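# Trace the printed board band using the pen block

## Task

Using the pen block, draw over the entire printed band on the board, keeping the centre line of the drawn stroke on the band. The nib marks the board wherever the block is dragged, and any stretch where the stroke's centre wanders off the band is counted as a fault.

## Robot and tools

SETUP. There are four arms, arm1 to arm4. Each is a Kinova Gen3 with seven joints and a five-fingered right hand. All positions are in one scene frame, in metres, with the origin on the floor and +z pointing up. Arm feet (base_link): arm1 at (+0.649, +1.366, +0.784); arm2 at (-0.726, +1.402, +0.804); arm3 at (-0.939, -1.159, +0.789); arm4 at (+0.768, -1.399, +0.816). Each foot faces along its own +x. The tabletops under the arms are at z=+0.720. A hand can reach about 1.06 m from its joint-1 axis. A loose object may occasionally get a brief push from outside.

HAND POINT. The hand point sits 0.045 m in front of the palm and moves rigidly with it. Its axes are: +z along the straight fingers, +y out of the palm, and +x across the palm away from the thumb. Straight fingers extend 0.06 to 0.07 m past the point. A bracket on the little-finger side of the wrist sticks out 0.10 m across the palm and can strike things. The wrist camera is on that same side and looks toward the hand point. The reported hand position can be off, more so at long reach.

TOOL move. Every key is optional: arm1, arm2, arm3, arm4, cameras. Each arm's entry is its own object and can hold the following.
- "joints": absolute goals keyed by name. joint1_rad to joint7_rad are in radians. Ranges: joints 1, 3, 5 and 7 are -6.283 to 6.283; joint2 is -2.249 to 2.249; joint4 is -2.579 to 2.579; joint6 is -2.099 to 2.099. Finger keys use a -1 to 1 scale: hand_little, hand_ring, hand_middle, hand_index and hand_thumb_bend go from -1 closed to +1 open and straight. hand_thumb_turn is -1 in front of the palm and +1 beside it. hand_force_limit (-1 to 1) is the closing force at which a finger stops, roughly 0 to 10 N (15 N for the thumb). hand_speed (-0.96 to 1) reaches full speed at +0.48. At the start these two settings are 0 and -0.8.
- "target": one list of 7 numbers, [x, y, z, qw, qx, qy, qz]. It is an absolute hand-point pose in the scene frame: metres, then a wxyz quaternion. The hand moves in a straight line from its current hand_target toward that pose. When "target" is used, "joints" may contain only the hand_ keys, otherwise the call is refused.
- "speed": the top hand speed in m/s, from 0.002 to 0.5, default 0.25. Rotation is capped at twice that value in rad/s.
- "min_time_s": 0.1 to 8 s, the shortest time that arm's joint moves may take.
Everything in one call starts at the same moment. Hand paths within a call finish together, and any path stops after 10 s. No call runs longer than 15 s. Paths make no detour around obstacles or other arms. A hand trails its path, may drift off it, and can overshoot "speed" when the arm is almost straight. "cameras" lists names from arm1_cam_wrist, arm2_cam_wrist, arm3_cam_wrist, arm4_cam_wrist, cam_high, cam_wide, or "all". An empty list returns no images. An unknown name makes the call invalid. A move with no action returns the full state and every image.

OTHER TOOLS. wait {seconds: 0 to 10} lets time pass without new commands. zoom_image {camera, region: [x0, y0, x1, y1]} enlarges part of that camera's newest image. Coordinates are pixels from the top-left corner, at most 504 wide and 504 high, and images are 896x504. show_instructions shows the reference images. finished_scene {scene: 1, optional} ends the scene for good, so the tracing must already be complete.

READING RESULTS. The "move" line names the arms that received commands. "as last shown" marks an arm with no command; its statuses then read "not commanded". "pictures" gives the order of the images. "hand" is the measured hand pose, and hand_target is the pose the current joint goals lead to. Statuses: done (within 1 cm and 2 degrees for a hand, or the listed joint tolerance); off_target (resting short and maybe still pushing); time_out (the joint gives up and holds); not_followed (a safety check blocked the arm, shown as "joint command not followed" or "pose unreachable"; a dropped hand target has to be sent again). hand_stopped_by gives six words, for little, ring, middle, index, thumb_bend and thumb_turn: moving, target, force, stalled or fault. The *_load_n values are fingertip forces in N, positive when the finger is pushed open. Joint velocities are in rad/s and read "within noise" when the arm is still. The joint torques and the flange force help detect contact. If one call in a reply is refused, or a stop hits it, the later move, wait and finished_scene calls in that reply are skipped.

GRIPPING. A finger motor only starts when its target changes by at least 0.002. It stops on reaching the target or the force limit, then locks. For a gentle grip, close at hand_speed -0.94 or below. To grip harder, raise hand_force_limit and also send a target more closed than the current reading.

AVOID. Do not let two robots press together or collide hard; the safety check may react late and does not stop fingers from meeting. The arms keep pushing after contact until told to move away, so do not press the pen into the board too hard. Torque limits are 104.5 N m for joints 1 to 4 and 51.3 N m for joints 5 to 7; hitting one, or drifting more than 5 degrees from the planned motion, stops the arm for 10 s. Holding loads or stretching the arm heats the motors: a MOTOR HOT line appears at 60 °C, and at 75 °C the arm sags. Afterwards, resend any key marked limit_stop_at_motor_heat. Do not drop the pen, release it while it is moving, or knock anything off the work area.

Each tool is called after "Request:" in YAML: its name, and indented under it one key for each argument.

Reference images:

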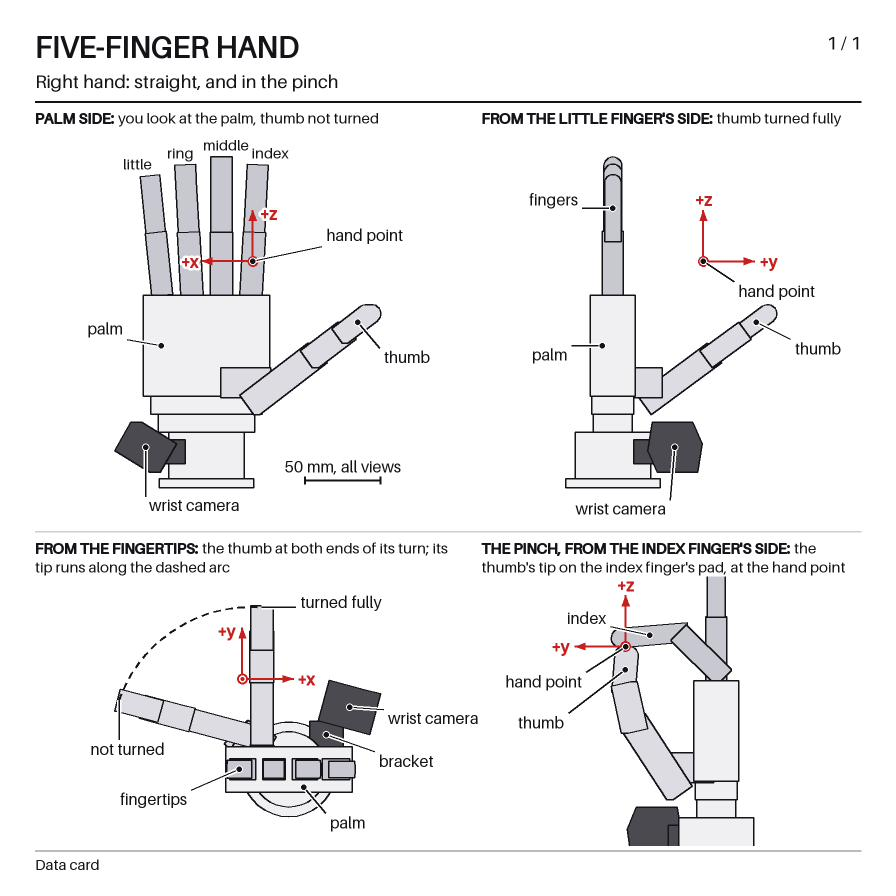

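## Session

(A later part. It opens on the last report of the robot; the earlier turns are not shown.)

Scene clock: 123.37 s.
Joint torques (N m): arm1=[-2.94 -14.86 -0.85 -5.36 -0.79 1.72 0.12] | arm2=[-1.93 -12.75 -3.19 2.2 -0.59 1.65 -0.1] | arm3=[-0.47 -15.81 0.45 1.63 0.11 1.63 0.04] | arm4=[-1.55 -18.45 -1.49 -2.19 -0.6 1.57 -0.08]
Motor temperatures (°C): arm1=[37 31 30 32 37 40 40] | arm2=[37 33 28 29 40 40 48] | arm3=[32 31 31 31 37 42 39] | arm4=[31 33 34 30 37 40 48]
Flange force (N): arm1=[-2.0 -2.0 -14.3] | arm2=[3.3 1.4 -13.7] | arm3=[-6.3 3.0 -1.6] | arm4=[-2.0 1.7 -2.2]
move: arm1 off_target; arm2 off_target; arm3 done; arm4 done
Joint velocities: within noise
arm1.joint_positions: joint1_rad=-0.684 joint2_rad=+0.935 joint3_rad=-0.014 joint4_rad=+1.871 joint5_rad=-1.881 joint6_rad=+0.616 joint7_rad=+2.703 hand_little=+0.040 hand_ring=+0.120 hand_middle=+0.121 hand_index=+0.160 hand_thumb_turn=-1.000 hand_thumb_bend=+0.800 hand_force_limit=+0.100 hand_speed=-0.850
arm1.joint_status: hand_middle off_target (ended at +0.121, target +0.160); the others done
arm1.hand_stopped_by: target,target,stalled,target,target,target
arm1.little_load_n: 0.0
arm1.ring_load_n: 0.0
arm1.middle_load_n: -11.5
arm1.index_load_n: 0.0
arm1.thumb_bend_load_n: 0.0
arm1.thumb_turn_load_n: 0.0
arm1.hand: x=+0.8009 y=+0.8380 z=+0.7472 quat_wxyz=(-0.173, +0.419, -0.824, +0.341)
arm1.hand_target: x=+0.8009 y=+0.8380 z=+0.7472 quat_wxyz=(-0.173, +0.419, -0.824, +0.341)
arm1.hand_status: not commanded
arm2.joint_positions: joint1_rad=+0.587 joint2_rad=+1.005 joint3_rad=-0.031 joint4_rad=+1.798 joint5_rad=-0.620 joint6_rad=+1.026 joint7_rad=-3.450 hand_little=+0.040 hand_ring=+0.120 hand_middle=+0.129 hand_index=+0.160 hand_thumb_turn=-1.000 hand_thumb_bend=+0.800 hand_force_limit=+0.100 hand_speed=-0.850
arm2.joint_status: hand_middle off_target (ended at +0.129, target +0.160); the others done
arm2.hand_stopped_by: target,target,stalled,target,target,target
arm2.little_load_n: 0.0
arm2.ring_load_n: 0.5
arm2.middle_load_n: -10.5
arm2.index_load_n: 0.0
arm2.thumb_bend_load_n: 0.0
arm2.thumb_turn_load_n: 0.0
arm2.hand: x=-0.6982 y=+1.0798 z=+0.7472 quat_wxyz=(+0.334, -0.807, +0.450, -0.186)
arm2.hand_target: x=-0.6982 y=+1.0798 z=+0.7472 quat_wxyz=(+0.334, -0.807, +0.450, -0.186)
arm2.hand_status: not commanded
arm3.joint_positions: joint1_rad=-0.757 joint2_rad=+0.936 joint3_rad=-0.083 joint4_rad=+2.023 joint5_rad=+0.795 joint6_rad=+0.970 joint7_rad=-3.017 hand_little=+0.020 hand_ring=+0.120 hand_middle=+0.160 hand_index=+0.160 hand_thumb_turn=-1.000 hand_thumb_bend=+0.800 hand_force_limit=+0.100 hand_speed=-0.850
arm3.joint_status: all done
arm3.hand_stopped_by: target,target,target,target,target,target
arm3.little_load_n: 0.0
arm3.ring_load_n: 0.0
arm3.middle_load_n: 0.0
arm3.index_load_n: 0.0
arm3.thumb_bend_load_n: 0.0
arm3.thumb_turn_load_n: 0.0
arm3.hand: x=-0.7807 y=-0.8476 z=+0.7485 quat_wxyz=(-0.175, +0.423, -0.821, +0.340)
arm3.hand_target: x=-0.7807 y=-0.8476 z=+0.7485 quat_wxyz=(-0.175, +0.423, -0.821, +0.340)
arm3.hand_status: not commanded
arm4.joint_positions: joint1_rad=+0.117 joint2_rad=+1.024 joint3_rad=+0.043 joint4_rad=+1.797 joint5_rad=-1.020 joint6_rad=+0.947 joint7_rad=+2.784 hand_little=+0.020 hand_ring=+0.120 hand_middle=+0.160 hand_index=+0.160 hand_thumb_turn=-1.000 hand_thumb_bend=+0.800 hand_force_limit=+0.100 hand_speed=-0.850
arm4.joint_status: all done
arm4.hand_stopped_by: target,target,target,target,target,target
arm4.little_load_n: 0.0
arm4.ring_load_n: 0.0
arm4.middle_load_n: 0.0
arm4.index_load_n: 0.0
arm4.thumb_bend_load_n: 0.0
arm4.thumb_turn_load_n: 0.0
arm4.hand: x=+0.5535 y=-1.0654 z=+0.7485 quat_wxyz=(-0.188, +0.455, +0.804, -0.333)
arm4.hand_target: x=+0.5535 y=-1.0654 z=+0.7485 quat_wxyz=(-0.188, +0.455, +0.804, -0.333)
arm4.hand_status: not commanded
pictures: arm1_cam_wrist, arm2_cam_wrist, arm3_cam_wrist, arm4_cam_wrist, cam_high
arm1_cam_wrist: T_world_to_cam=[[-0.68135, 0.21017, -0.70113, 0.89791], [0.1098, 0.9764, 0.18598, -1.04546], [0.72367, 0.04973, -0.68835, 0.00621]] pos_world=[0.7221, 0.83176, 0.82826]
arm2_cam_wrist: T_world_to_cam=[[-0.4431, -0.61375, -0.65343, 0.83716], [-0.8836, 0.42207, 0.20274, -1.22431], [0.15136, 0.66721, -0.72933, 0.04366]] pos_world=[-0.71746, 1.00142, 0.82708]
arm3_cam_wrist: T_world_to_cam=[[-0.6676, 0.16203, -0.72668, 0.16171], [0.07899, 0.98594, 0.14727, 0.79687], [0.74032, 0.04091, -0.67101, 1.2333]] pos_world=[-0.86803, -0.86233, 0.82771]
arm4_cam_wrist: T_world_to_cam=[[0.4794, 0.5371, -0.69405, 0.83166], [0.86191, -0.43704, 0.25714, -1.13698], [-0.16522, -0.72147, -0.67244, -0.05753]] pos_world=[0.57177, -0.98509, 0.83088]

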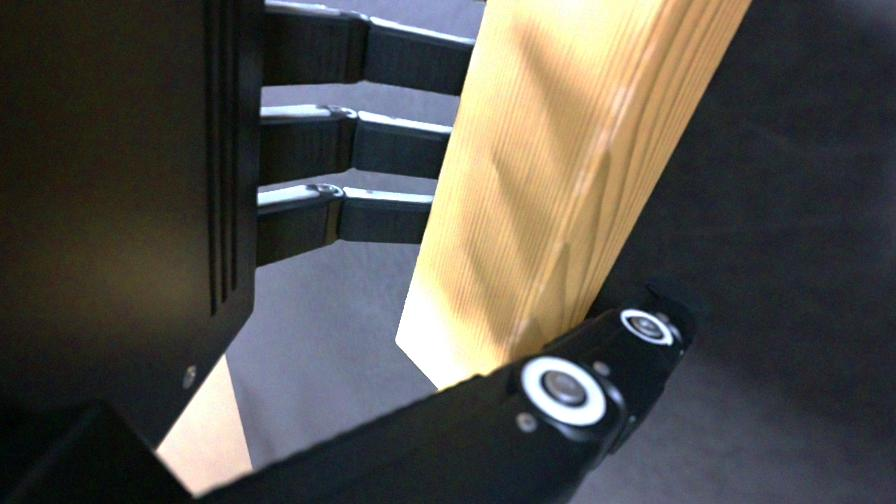

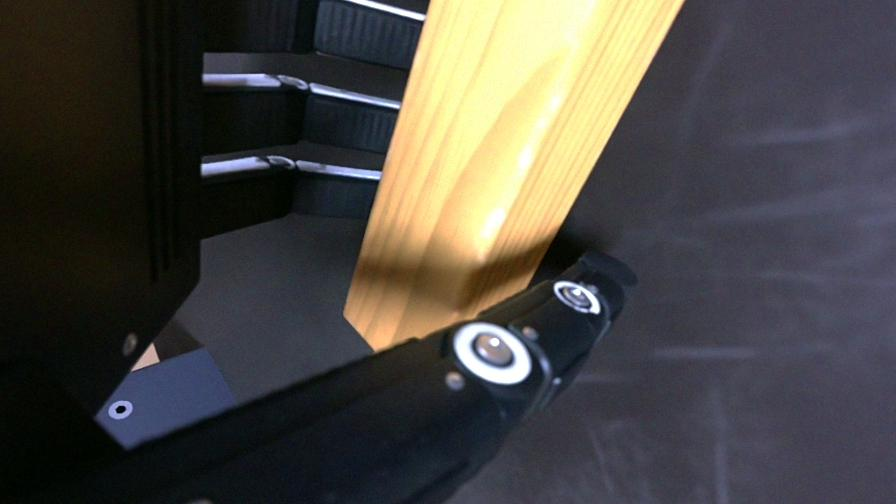

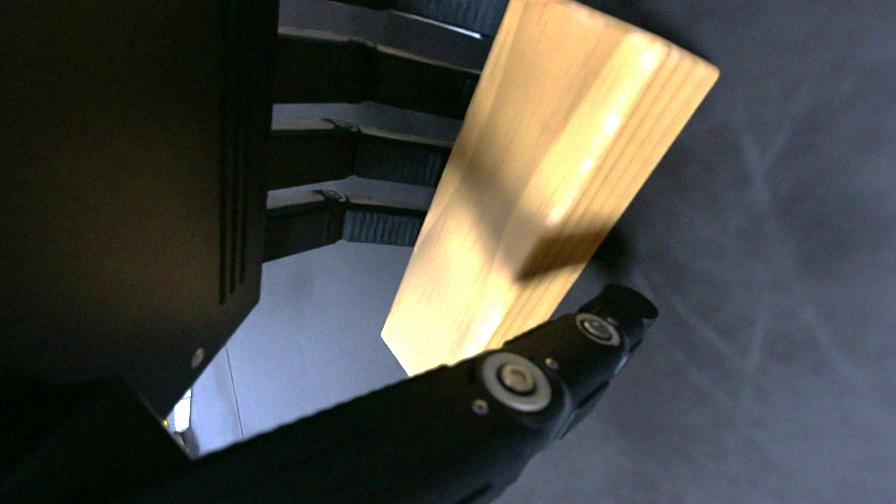

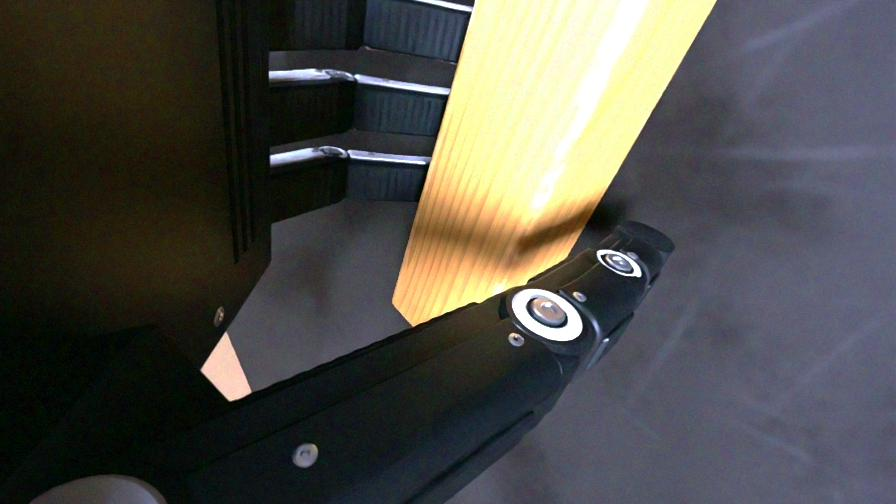

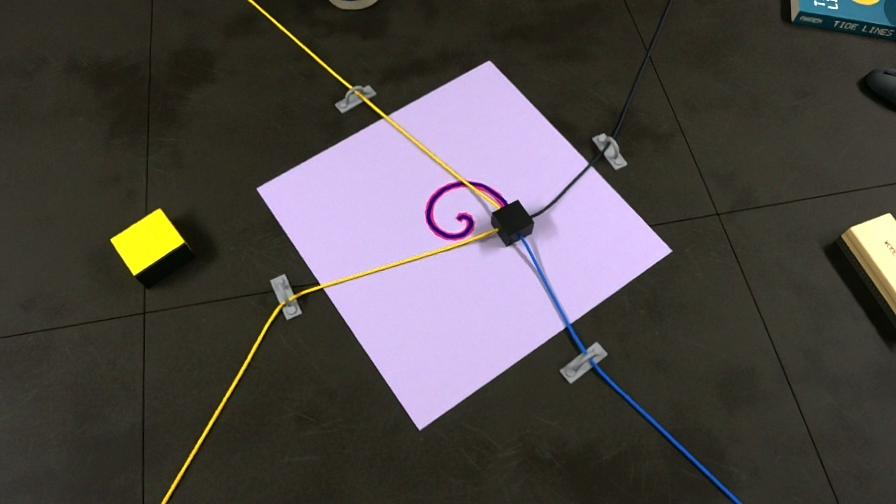

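Request:
move:
  arm1: {"target": [0.80087, 0.83797, 0.765, 0.17343, -0.41871, 0.82355, -0.34112], "speed": 0.04}
  arm2: {"target": [-0.69821, 1.07981, 0.765, 0.33423, -0.80691, 0.44995, -0.18637], "speed": 0.04}
  arm3: {"target": [-0.78071, -0.84762, 0.765, 0.17522, -0.42302, 0.82135, -0.34021], "speed": 0.04}
  arm4: {"target": [0.55345, -1.06539, 0.765, 0.18844, -0.45494, -0.80411, 0.33307], "speed": 0.04}
  cameras: ["cam_high", "arm1_cam_wrist", "arm2_cam_wrist", "arm3_cam_wrist", "arm4_cam_wrist"]

Scene clock: 124.57 s.
Joint torques (N m): arm1=[-0.9 -17.71 0.59 -4.21 -0.53 1.63 0.01] | arm2=[0.66 -16.8 -0.67 -0.09 -0.01 1.39 -0.21] | arm3=[-0.46 -15.56 0.37 1.28 0.18 1.6 0.04] | arm4=[-1.56 -18.29 -1.44 -2.38 -0.64 1.56 -0.09]
Motor temperatures (°C): arm1=[37 31 30 32 37 40 40] | arm2=[37 33 28 29 40 40 48] | arm3=[32 32 31 31 37 42 39] | arm4=[31 33 34 30 37 40 48]
Flange force (N): arm1=[-0.9 -0.8 -2.6] | arm2=[4.9 2.0 -2.2] | arm3=[-6.2 2.7 -1.9] | arm4=[-1.9 1.8 -2.2]
move: arm1 done; arm2 done; arm3 done; arm4 done
Joint velocities: within noise
arm1.joint_positions: joint1_rad=-0.683 joint2_rad=+0.894 joint3_rad=-0.016 joint4_rad=+1.877 joint5_rad=-1.832 joint6_rad=+0.604 joint7_rad=+2.644 hand_little=+0.040 hand_ring=+0.120 hand_middle=+0.122 hand_index=+0.160 hand_thumb_turn=-1.000 hand_thumb_bend=+0.800 hand_force_limit=+0.100 hand_speed=-0.850
arm1.joint_status: not commanded
arm1.hand_stopped_by: target,target,stalled,target,target,target
arm1.little_load_n: 0.0
arm1.ring_load_n: 0.0
arm1.middle_load_n: 0.0
arm1.index_load_n: 0.0
arm1.thumb_bend_load_n: 0.0
arm1.thumb_turn_load_n: 0.5
arm1.hand: x=+0.8009 y=+0.8380 z=+0.7650 quat_wxyz=(-0.173, +0.419, -0.824, +0.341)
arm1.hand_target: x=+0.8009 y=+0.8380 z=+0.7650 quat_wxyz=(-0.173, +0.419, -0.824, +0.341)
arm1.hand_status: done (0.000 m and 0.0 deg from the pose sent, 0.018 m and 0.0 deg at the start)
arm2.joint_positions: joint1_rad=+0.584 joint2_rad=+0.964 joint3_rad=-0.027 joint4_rad=+1.807 joint5_rad=-0.614 joint6_rad=+1.054 joint7_rad=-3.468 hand_little=+0.040 hand_ring=+0.120 hand_middle=+0.130 hand_index=+0.160 hand_thumb_turn=-1.000 hand_thumb_bend=+0.800 hand_force_limit=+0.100 hand_speed=-0.850
arm2.joint_status: not commanded
arm2.hand_stopped_by: target,target,stalled,target,target,target
arm2.little_load_n: 0.0
arm2.ring_load_n: 0.0
arm2.middle_load_n: 0.0
arm2.index_load_n: 0.0
arm2.thumb_bend_load_n: 0.0
arm2.thumb_turn_load_n: 0.0
arm2.hand: x=-0.6982 y=+1.0798 z=+0.7650 quat_wxyz=(+0.334, -0.807, +0.450, -0.186)
arm2.hand_target: x=-0.6982 y=+1.0798 z=+0.7650 quat_wxyz=(+0.334, -0.807, +0.450, -0.186)
arm2.hand_status: done (0.000 m and 0.0 deg from the pose sent, 0.018 m and 0.0 deg at the start)
arm3.joint_positions: joint1_rad=-0.752 joint2_rad=+0.893 joint3_rad=-0.091 joint4_rad=+2.029 joint5_rad=+0.779 joint6_rad=+0.999 joint7_rad=-2.989 hand_little=+0.020 hand_ring=+0.120 hand_middle=+0.160 hand_index=+0.160 hand_thumb_turn=-1.000 hand_thumb_bend=+0.800 hand_force_limit=+0.100 hand_speed=-0.850
arm3.joint_status: not commanded
arm3.hand_stopped_by: target,target,target,target,target,target
arm3.little_load_n: 0.0
arm3.ring_load_n: 0.0
arm3.middle_load_n: 0.0
arm3.index_load_n: 0.0
arm3.thumb_bend_load_n: 0.0
arm3.thumb_turn_load_n: -0.5
arm3.hand: x=-0.7807 y=-0.8476 z=+0.7650 quat_wxyz=(-0.175, +0.423, -0.821, +0.340)
arm3.hand_target: x=-0.7807 y=-0.8476 z=+0.7650 quat_wxyz=(-0.175, +0.423, -0.821, +0.340)
arm3.hand_status: done (0.000 m and 0.0 deg from the pose sent, 0.017 m and 0.0 deg at the start)
arm4.joint_positions: joint1_rad=+0.111 joint2_rad=+0.986 joint3_rad=+0.051 joint4_rad=+1.806 joint5_rad=-1.007 joint6_rad=+0.967 joint7_rad=+2.758 hand_little=+0.020 hand_ring=+0.120 hand_middle=+0.160 hand_index=+0.160 hand_thumb_turn=-1.000 hand_thumb_bend=+0.800 hand_force_limit=+0.100 hand_speed=-0.850
arm4.joint_status: not commanded
arm4.hand_stopped_by: target,target,target,target,target,target
arm4.little_load_n: 0.0
arm4.ring_load_n: 0.0
arm4.middle_load_n: 0.0
arm4.index_load_n: 0.0
arm4.thumb_bend_load_n: 0.0
arm4.thumb_turn_load_n: 0.0
arm4.hand: x=+0.5535 y=-1.0654 z=+0.7650 quat_wxyz=(-0.188, +0.455, +0.804, -0.333)
arm4.hand_target: x=+0.5535 y=-1.0654 z=+0.7650 quat_wxyz=(-0.188, +0.455, +0.804, -0.333)
arm4.hand_status: done (0.000 m and 0.0 deg from the pose sent, 0.017 m and 0.0 deg at the start)
pictures: arm1_cam_wrist, arm2_cam_wrist, arm3_cam_wrist, arm4_cam_wrist, cam_high
arm1_cam_wrist: T_world_to_cam=[[-0.68134, 0.21024, -0.70112, 0.91031], [0.10985, 0.97638, 0.18603, -1.04884], [0.72367, 0.04973, -0.68835, 0.01846]] pos_world=[0.7221, 0.83176, 0.84606]
arm2_cam_wrist: T_world_to_cam=[[-0.44316, -0.61373, -0.65341, 0.84867], [-0.88357, 0.42211, 0.20279, -1.22806], [0.15136, 0.66721, -0.72933, 0.05665]] pos_world=[-0.71756, 1.00142, 0.84488]
arm3_cam_wrist: T_world_to_cam=[[-0.6676, 0.16196, -0.72669, 0.17366], [0.07894, 0.98595, 0.14722, 0.79455], [0.74032, 0.04091, -0.67101, 1.24437]] pos_world=[-0.86803, -0.86242, 0.84421]
arm4_cam_wrist: T_world_to_cam=[[0.47941, 0.53715, -0.694, 0.84311], [0.8619, -0.43706, 0.25712, -1.14123], [-0.1652, -0.72142, -0.6725, -0.04634]] pos_world=[0.57177, -0.98509, 0.84738]

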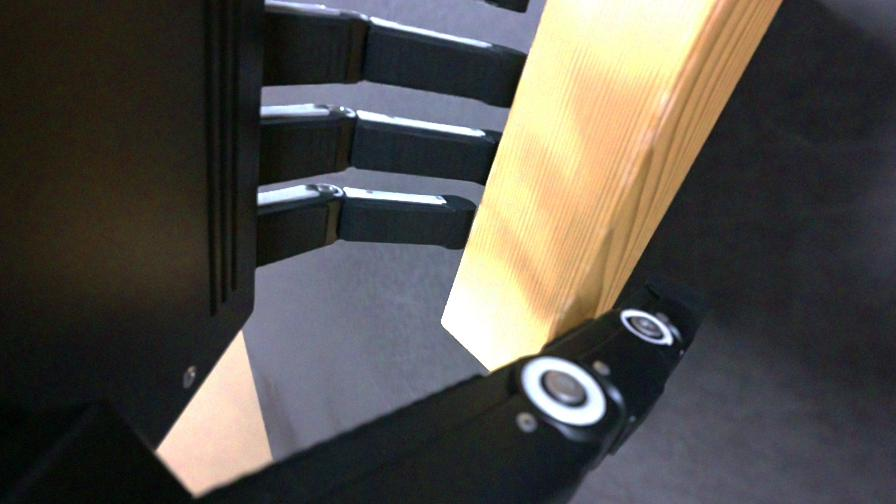

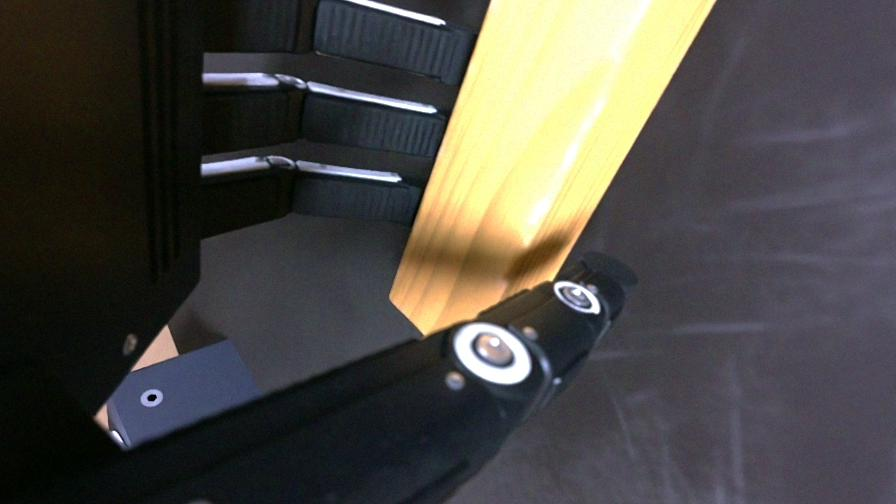

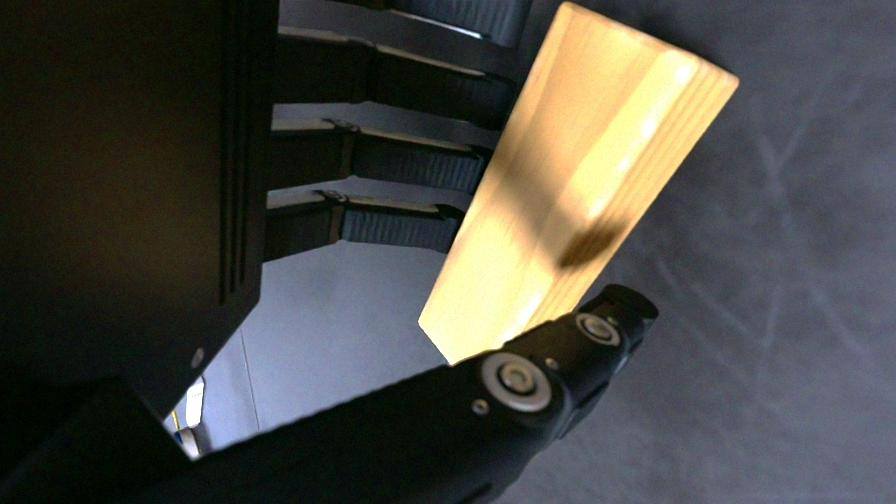

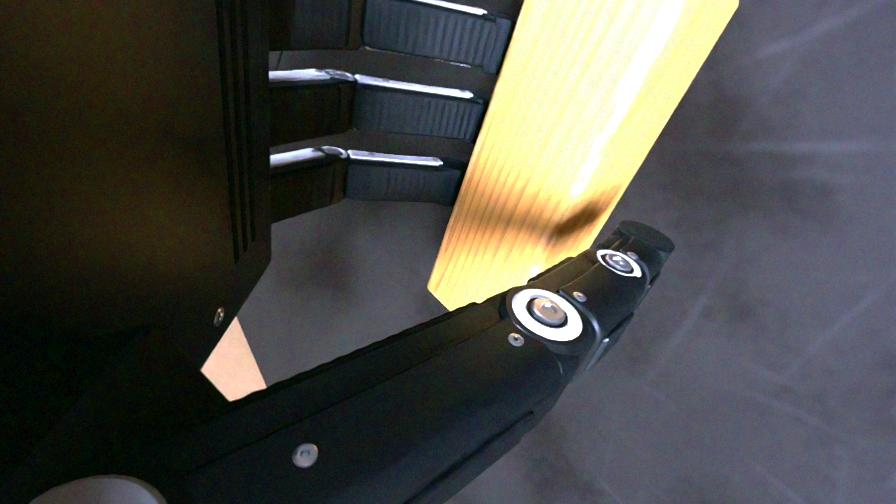

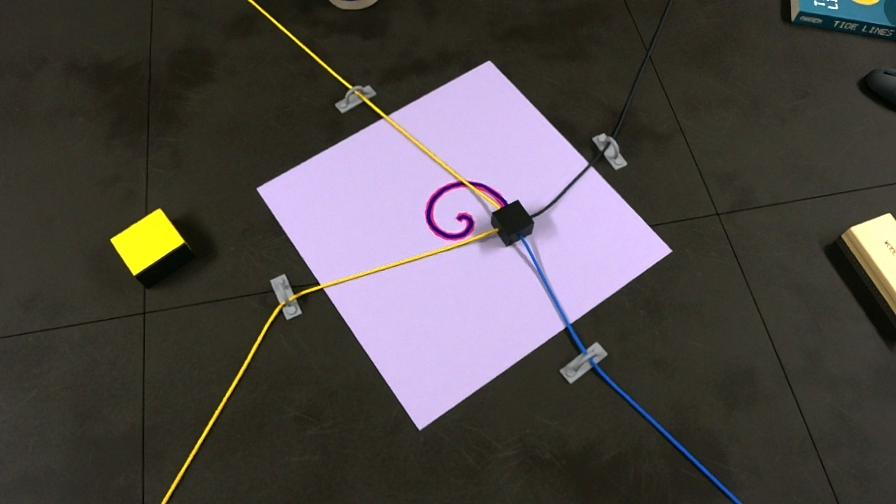

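Request:
move:
  arm1: {"target": [0.80087, 0.83797, 0.88, 0.17343, -0.41871, 0.82355, -0.34112], "speed": 0.1}
  arm2: {"target": [-0.69821, 1.07981, 0.88, 0.33423, -0.80691, 0.44995, -0.18637], "speed": 0.1}
  arm3: {"target": [-0.78071, -0.84762, 0.88, 0.17522, -0.42302, 0.82135, -0.34021], "speed": 0.1}
  arm4: {"target": [0.55345, -1.06539, 0.88, 0.18844, -0.45494, -0.80411, 0.33307], "speed": 0.1}
  cameras: ["all"]

Request:
zoom_image:
  camera: "cam_high"
  region: [415, 170, 535, 250]

Request:
zoom_image:
  camera: "cam_high"
  region: [475, 175, 525, 225]

Scene clock: 126.47 s.
Joint torques (N m): arm1=[-0.82 -16.36 1 -6.1 -0.87 1.08 0.01] | arm2=[0.6 -15.45 -0.38 -1.91 -0.25 1.28 -0.18] | arm3=[-0.49 -13.97 -0.02 -0.95 0.56 1.51 0.05] | arm4=[-1.55 -16.92 -1.05 -4.08 -0.98 1.39 -0.09]
Motor temperatures (°C): arm1=[37 31 30 32 37 40 40] | arm2=[37 33 28 29 40 40 48] | arm3=[32 32 31 31 37 42 39] | arm4=[31 33 34 30 37 40 48]
Flange force (N): arm1=[-3.2 2.2 -0.9] | arm2=[4.5 0.8 -3.2] | arm3=[-6.2 1.4 -3.3] | arm4=[-1.7 2.0 -2.2]
move: arm1 done; arm2 done; arm3 done; arm4 done
Joint velocities: within noise
arm1.joint_positions: joint1_rad=-0.720 joint2_rad=+0.642 joint3_rad=+0.035 joint4_rad=+1.857 joint5_rad=-1.451 joint6_rad=+0.615 joint7_rad=+2.163 hand_little=+0.040 hand_ring=+0.120 hand_middle=+0.122 hand_index=+0.160 hand_thumb_turn=-1.000 hand_thumb_bend=+0.800 hand_force_limit=+0.100 hand_speed=-0.850
arm1.joint_status: not commanded
arm1.hand_stopped_by: target,target,stalled,target,target,target
arm1.little_load_n: 0.0
arm1.ring_load_n: 0.0
arm1.middle_load_n: 0.0
arm1.index_load_n: 0.0
arm1.thumb_bend_load_n: 0.0
arm1.thumb_turn_load_n: 0.0
arm1.hand: x=+0.8009 y=+0.8380 z=+0.8800 quat_wxyz=(-0.173, +0.419, -0.824, +0.341)
arm1.hand_target: x=+0.8009 y=+0.8380 z=+0.8800 quat_wxyz=(-0.173, +0.419, -0.824, +0.341)
arm1.hand_status: done (0.000 m and 0.0 deg from the pose sent, 0.115 m and 0.0 deg at the start)
arm2.joint_positions: joint1_rad=+0.568 joint2_rad=+0.716 joint3_rad=-0.002 joint4_rad=+1.804 joint5_rad=-0.572 joint6_rad=+1.272 joint7_rad=-3.605 hand_little=+0.040 hand_ring=+0.120 hand_middle=+0.130 hand_index=+0.160 hand_thumb_turn=-1.000 hand_thumb_bend=+0.800 hand_force_limit=+0.100 hand_speed=-0.850
arm2.joint_status: not commanded
arm2.hand_stopped_by: target,target,stalled,target,target,target
arm2.little_load_n: 0.0
arm2.ring_load_n: 0.0
arm2.middle_load_n: 0.0
arm2.index_load_n: 0.0
arm2.thumb_bend_load_n: 0.0
arm2.thumb_turn_load_n: 0.0
arm2.hand: x=-0.6982 y=+1.0798 z=+0.8800 quat_wxyz=(+0.334, -0.807, +0.450, -0.186)
arm2.hand_target: x=-0.6982 y=+1.0798 z=+0.8800 quat_wxyz=(+0.334, -0.807, +0.450, -0.186)
arm2.hand_status: done (0.000 m and 0.0 deg from the pose sent, 0.115 m and 0.0 deg at the start)
arm3.joint_positions: joint1_rad=-0.727 joint2_rad=+0.612 joint3_rad=-0.128 joint4_rad=+2.010 joint5_rad=+0.664 joint6_rad=+1.232 joint7_rad=-2.778 hand_little=+0.020 hand_ring=+0.120 hand_middle=+0.160 hand_index=+0.160 hand_thumb_turn=-1.000 hand_thumb_bend=+0.800 hand_force_limit=+0.100 hand_speed=-0.850
arm3.joint_status: not commanded
arm3.hand_stopped_by: target,target,target,target,target,target
arm3.little_load_n: 0.0
arm3.ring_load_n: 0.0
arm3.middle_load_n: 0.0
arm3.index_load_n: 0.0
arm3.thumb_bend_load_n: 0.0
arm3.thumb_turn_load_n: 0.0
arm3.hand: x=-0.7807 y=-0.8476 z=+0.8800 quat_wxyz=(-0.175, +0.423, -0.821, +0.340)
arm3.hand_target: x=-0.7807 y=-0.8476 z=+0.8800 quat_wxyz=(-0.175, +0.423, -0.821, +0.340)
arm3.hand_status: done (0.000 m and 0.0 deg from the pose sent, 0.115 m and 0.0 deg at the start)
arm4.joint_positions: joint1_rad=+0.073 joint2_rad=+0.736 joint3_rad=+0.105 joint4_rad=+1.815 joint5_rad=-0.905 joint6_rad=+1.133 joint7_rad=+2.551 hand_little=+0.020 hand_ring=+0.120 hand_middle=+0.160 hand_index=+0.160 hand_thumb_turn=-1.000 hand_thumb_bend=+0.800 hand_force_limit=+0.100 hand_speed=-0.850
arm4.joint_status: not commanded
arm4.hand_stopped_by: target,target,target,target,target,target
arm4.little_load_n: 0.0
arm4.ring_load_n: 0.0
arm4.middle_load_n: 0.0
arm4.index_load_n: 0.0
arm4.thumb_bend_load_n: 0.0
arm4.thumb_turn_load_n: 0.5
arm4.hand: x=+0.5534 y=-1.0654 z=+0.8800 quat_wxyz=(-0.188, +0.455, +0.804, -0.333)
arm4.hand_target: x=+0.5534 y=-1.0654 z=+0.8800 quat_wxyz=(-0.188, +0.455, +0.804, -0.333)
arm4.hand_status: done (0.000 m and 0.0 deg from the pose sent, 0.115 m and 0.0 deg at the start)
pictures: arm1_cam_wrist, arm2_cam_wrist, arm3_cam_wrist, arm4_cam_wrist, cam_high, cam_wide
arm1_cam_wrist: T_world_to_cam=[[-0.6813, 0.21018, -0.70118, 0.99103], [0.1098, 0.9764, 0.18599, -1.07016], [0.72372, 0.04973, -0.6883, 0.09754]] pos_world=[0.7221, 0.83176, 0.96106]
arm2_cam_wrist: T_world_to_cam=[[-0.44305, -0.61378, -0.65344, 0.92401], [-0.88363, 0.42203, 0.2027, -1.25117], [0.15136, 0.66721, -0.72933, 0.14051]] pos_world=[-0.71746, 1.00142, 0.95989]
arm3_cam_wrist: T_world_to_cam=[[-0.6676, 0.16203, -0.72668, 0.25727], [0.07899, 0.98594, 0.14727, 0.77751], [0.74032, 0.04091, -0.67101, 1.32154]] pos_world=[-0.86803, -0.86233, 0.95921]
arm4_cam_wrist: T_world_to_cam=[[0.47934, 0.53713, -0.69407, 0.92301], [0.86194, -0.437, 0.25709, -1.17073], [-0.16522, -0.72147, -0.67244, 0.0309]] pos_world=[0.57177, -0.98509, 0.96238]

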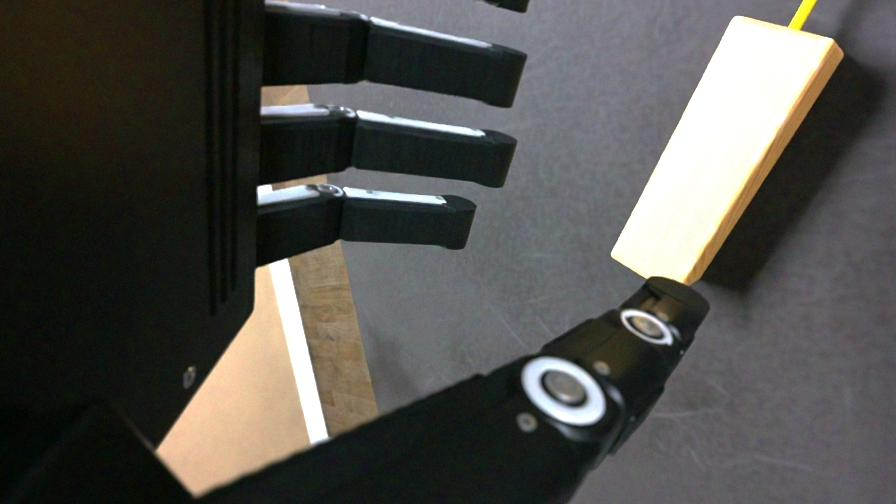

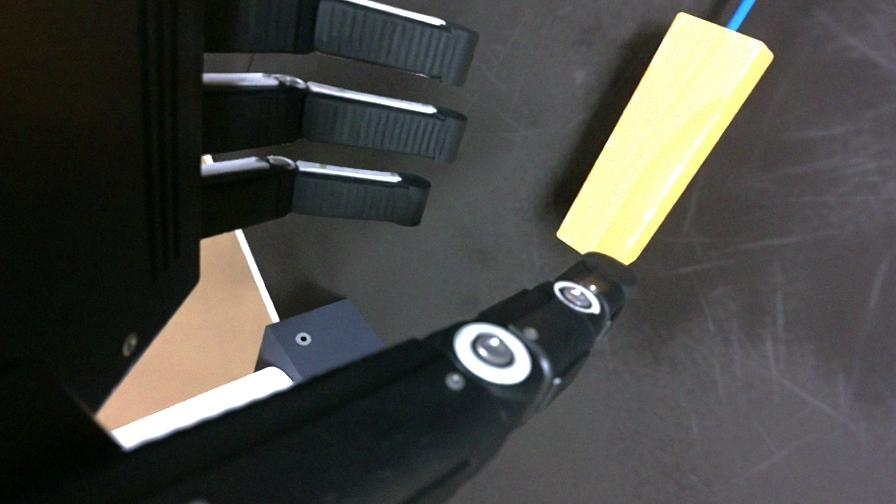

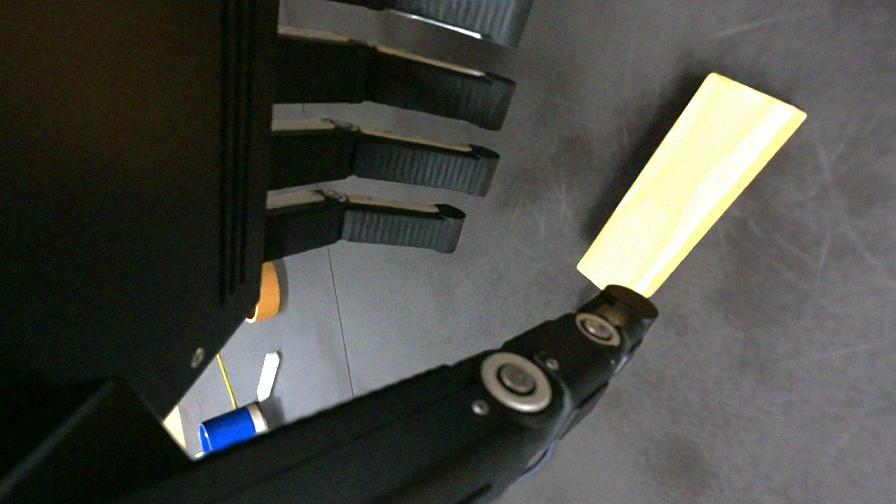

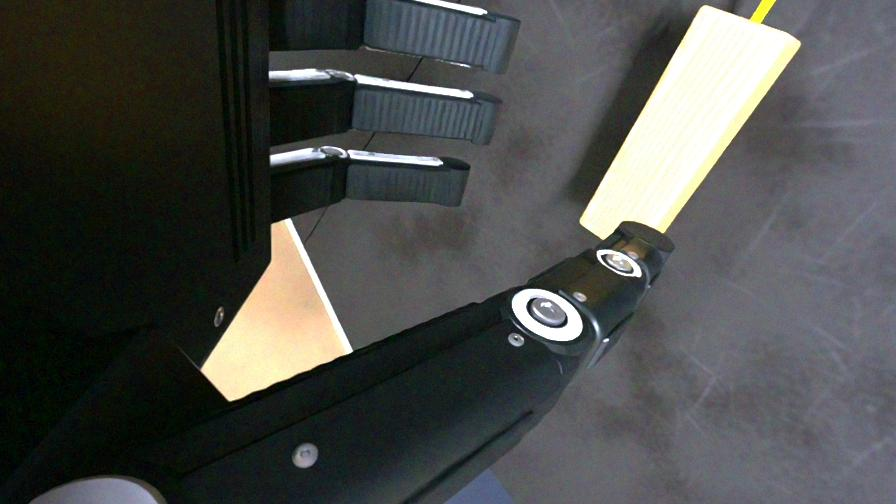

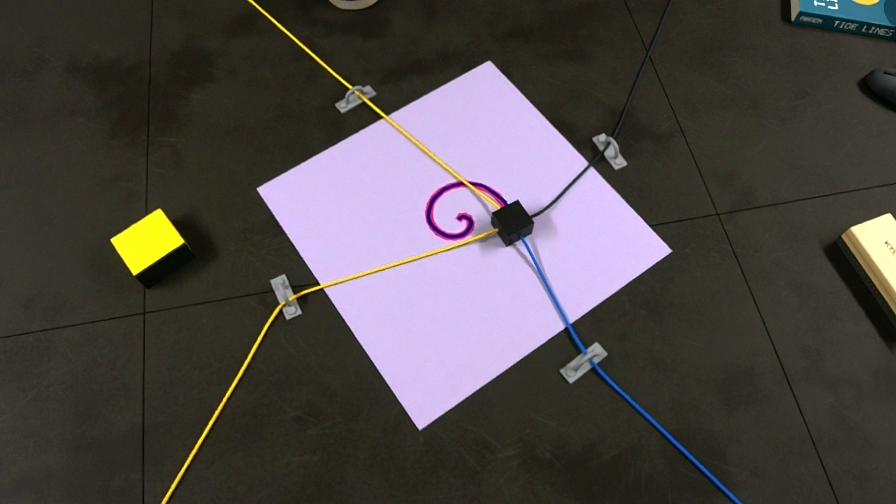

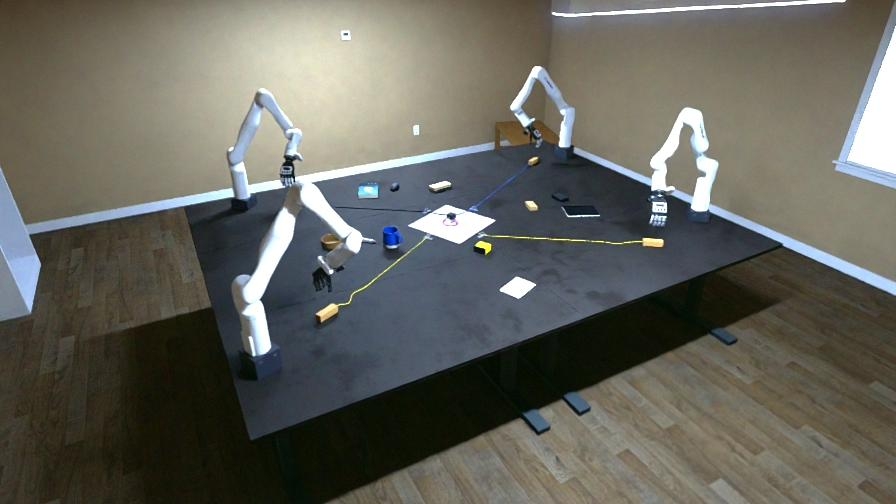

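Scaled by 4.200 from the camera's image (finer frame: 1280x720).

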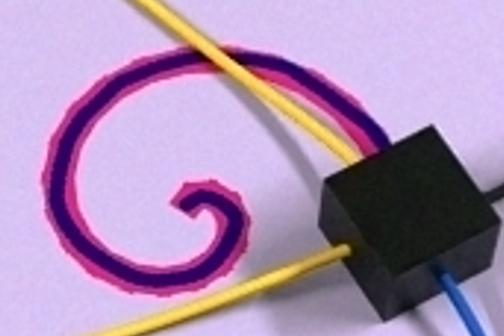

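Scaled by 10.080 from the camera's image (finer frame: 1280x720).

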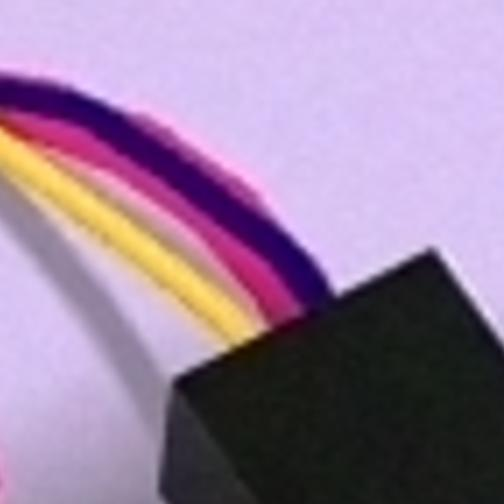

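Request:
finished_scene:

The scene is finished: the task was done.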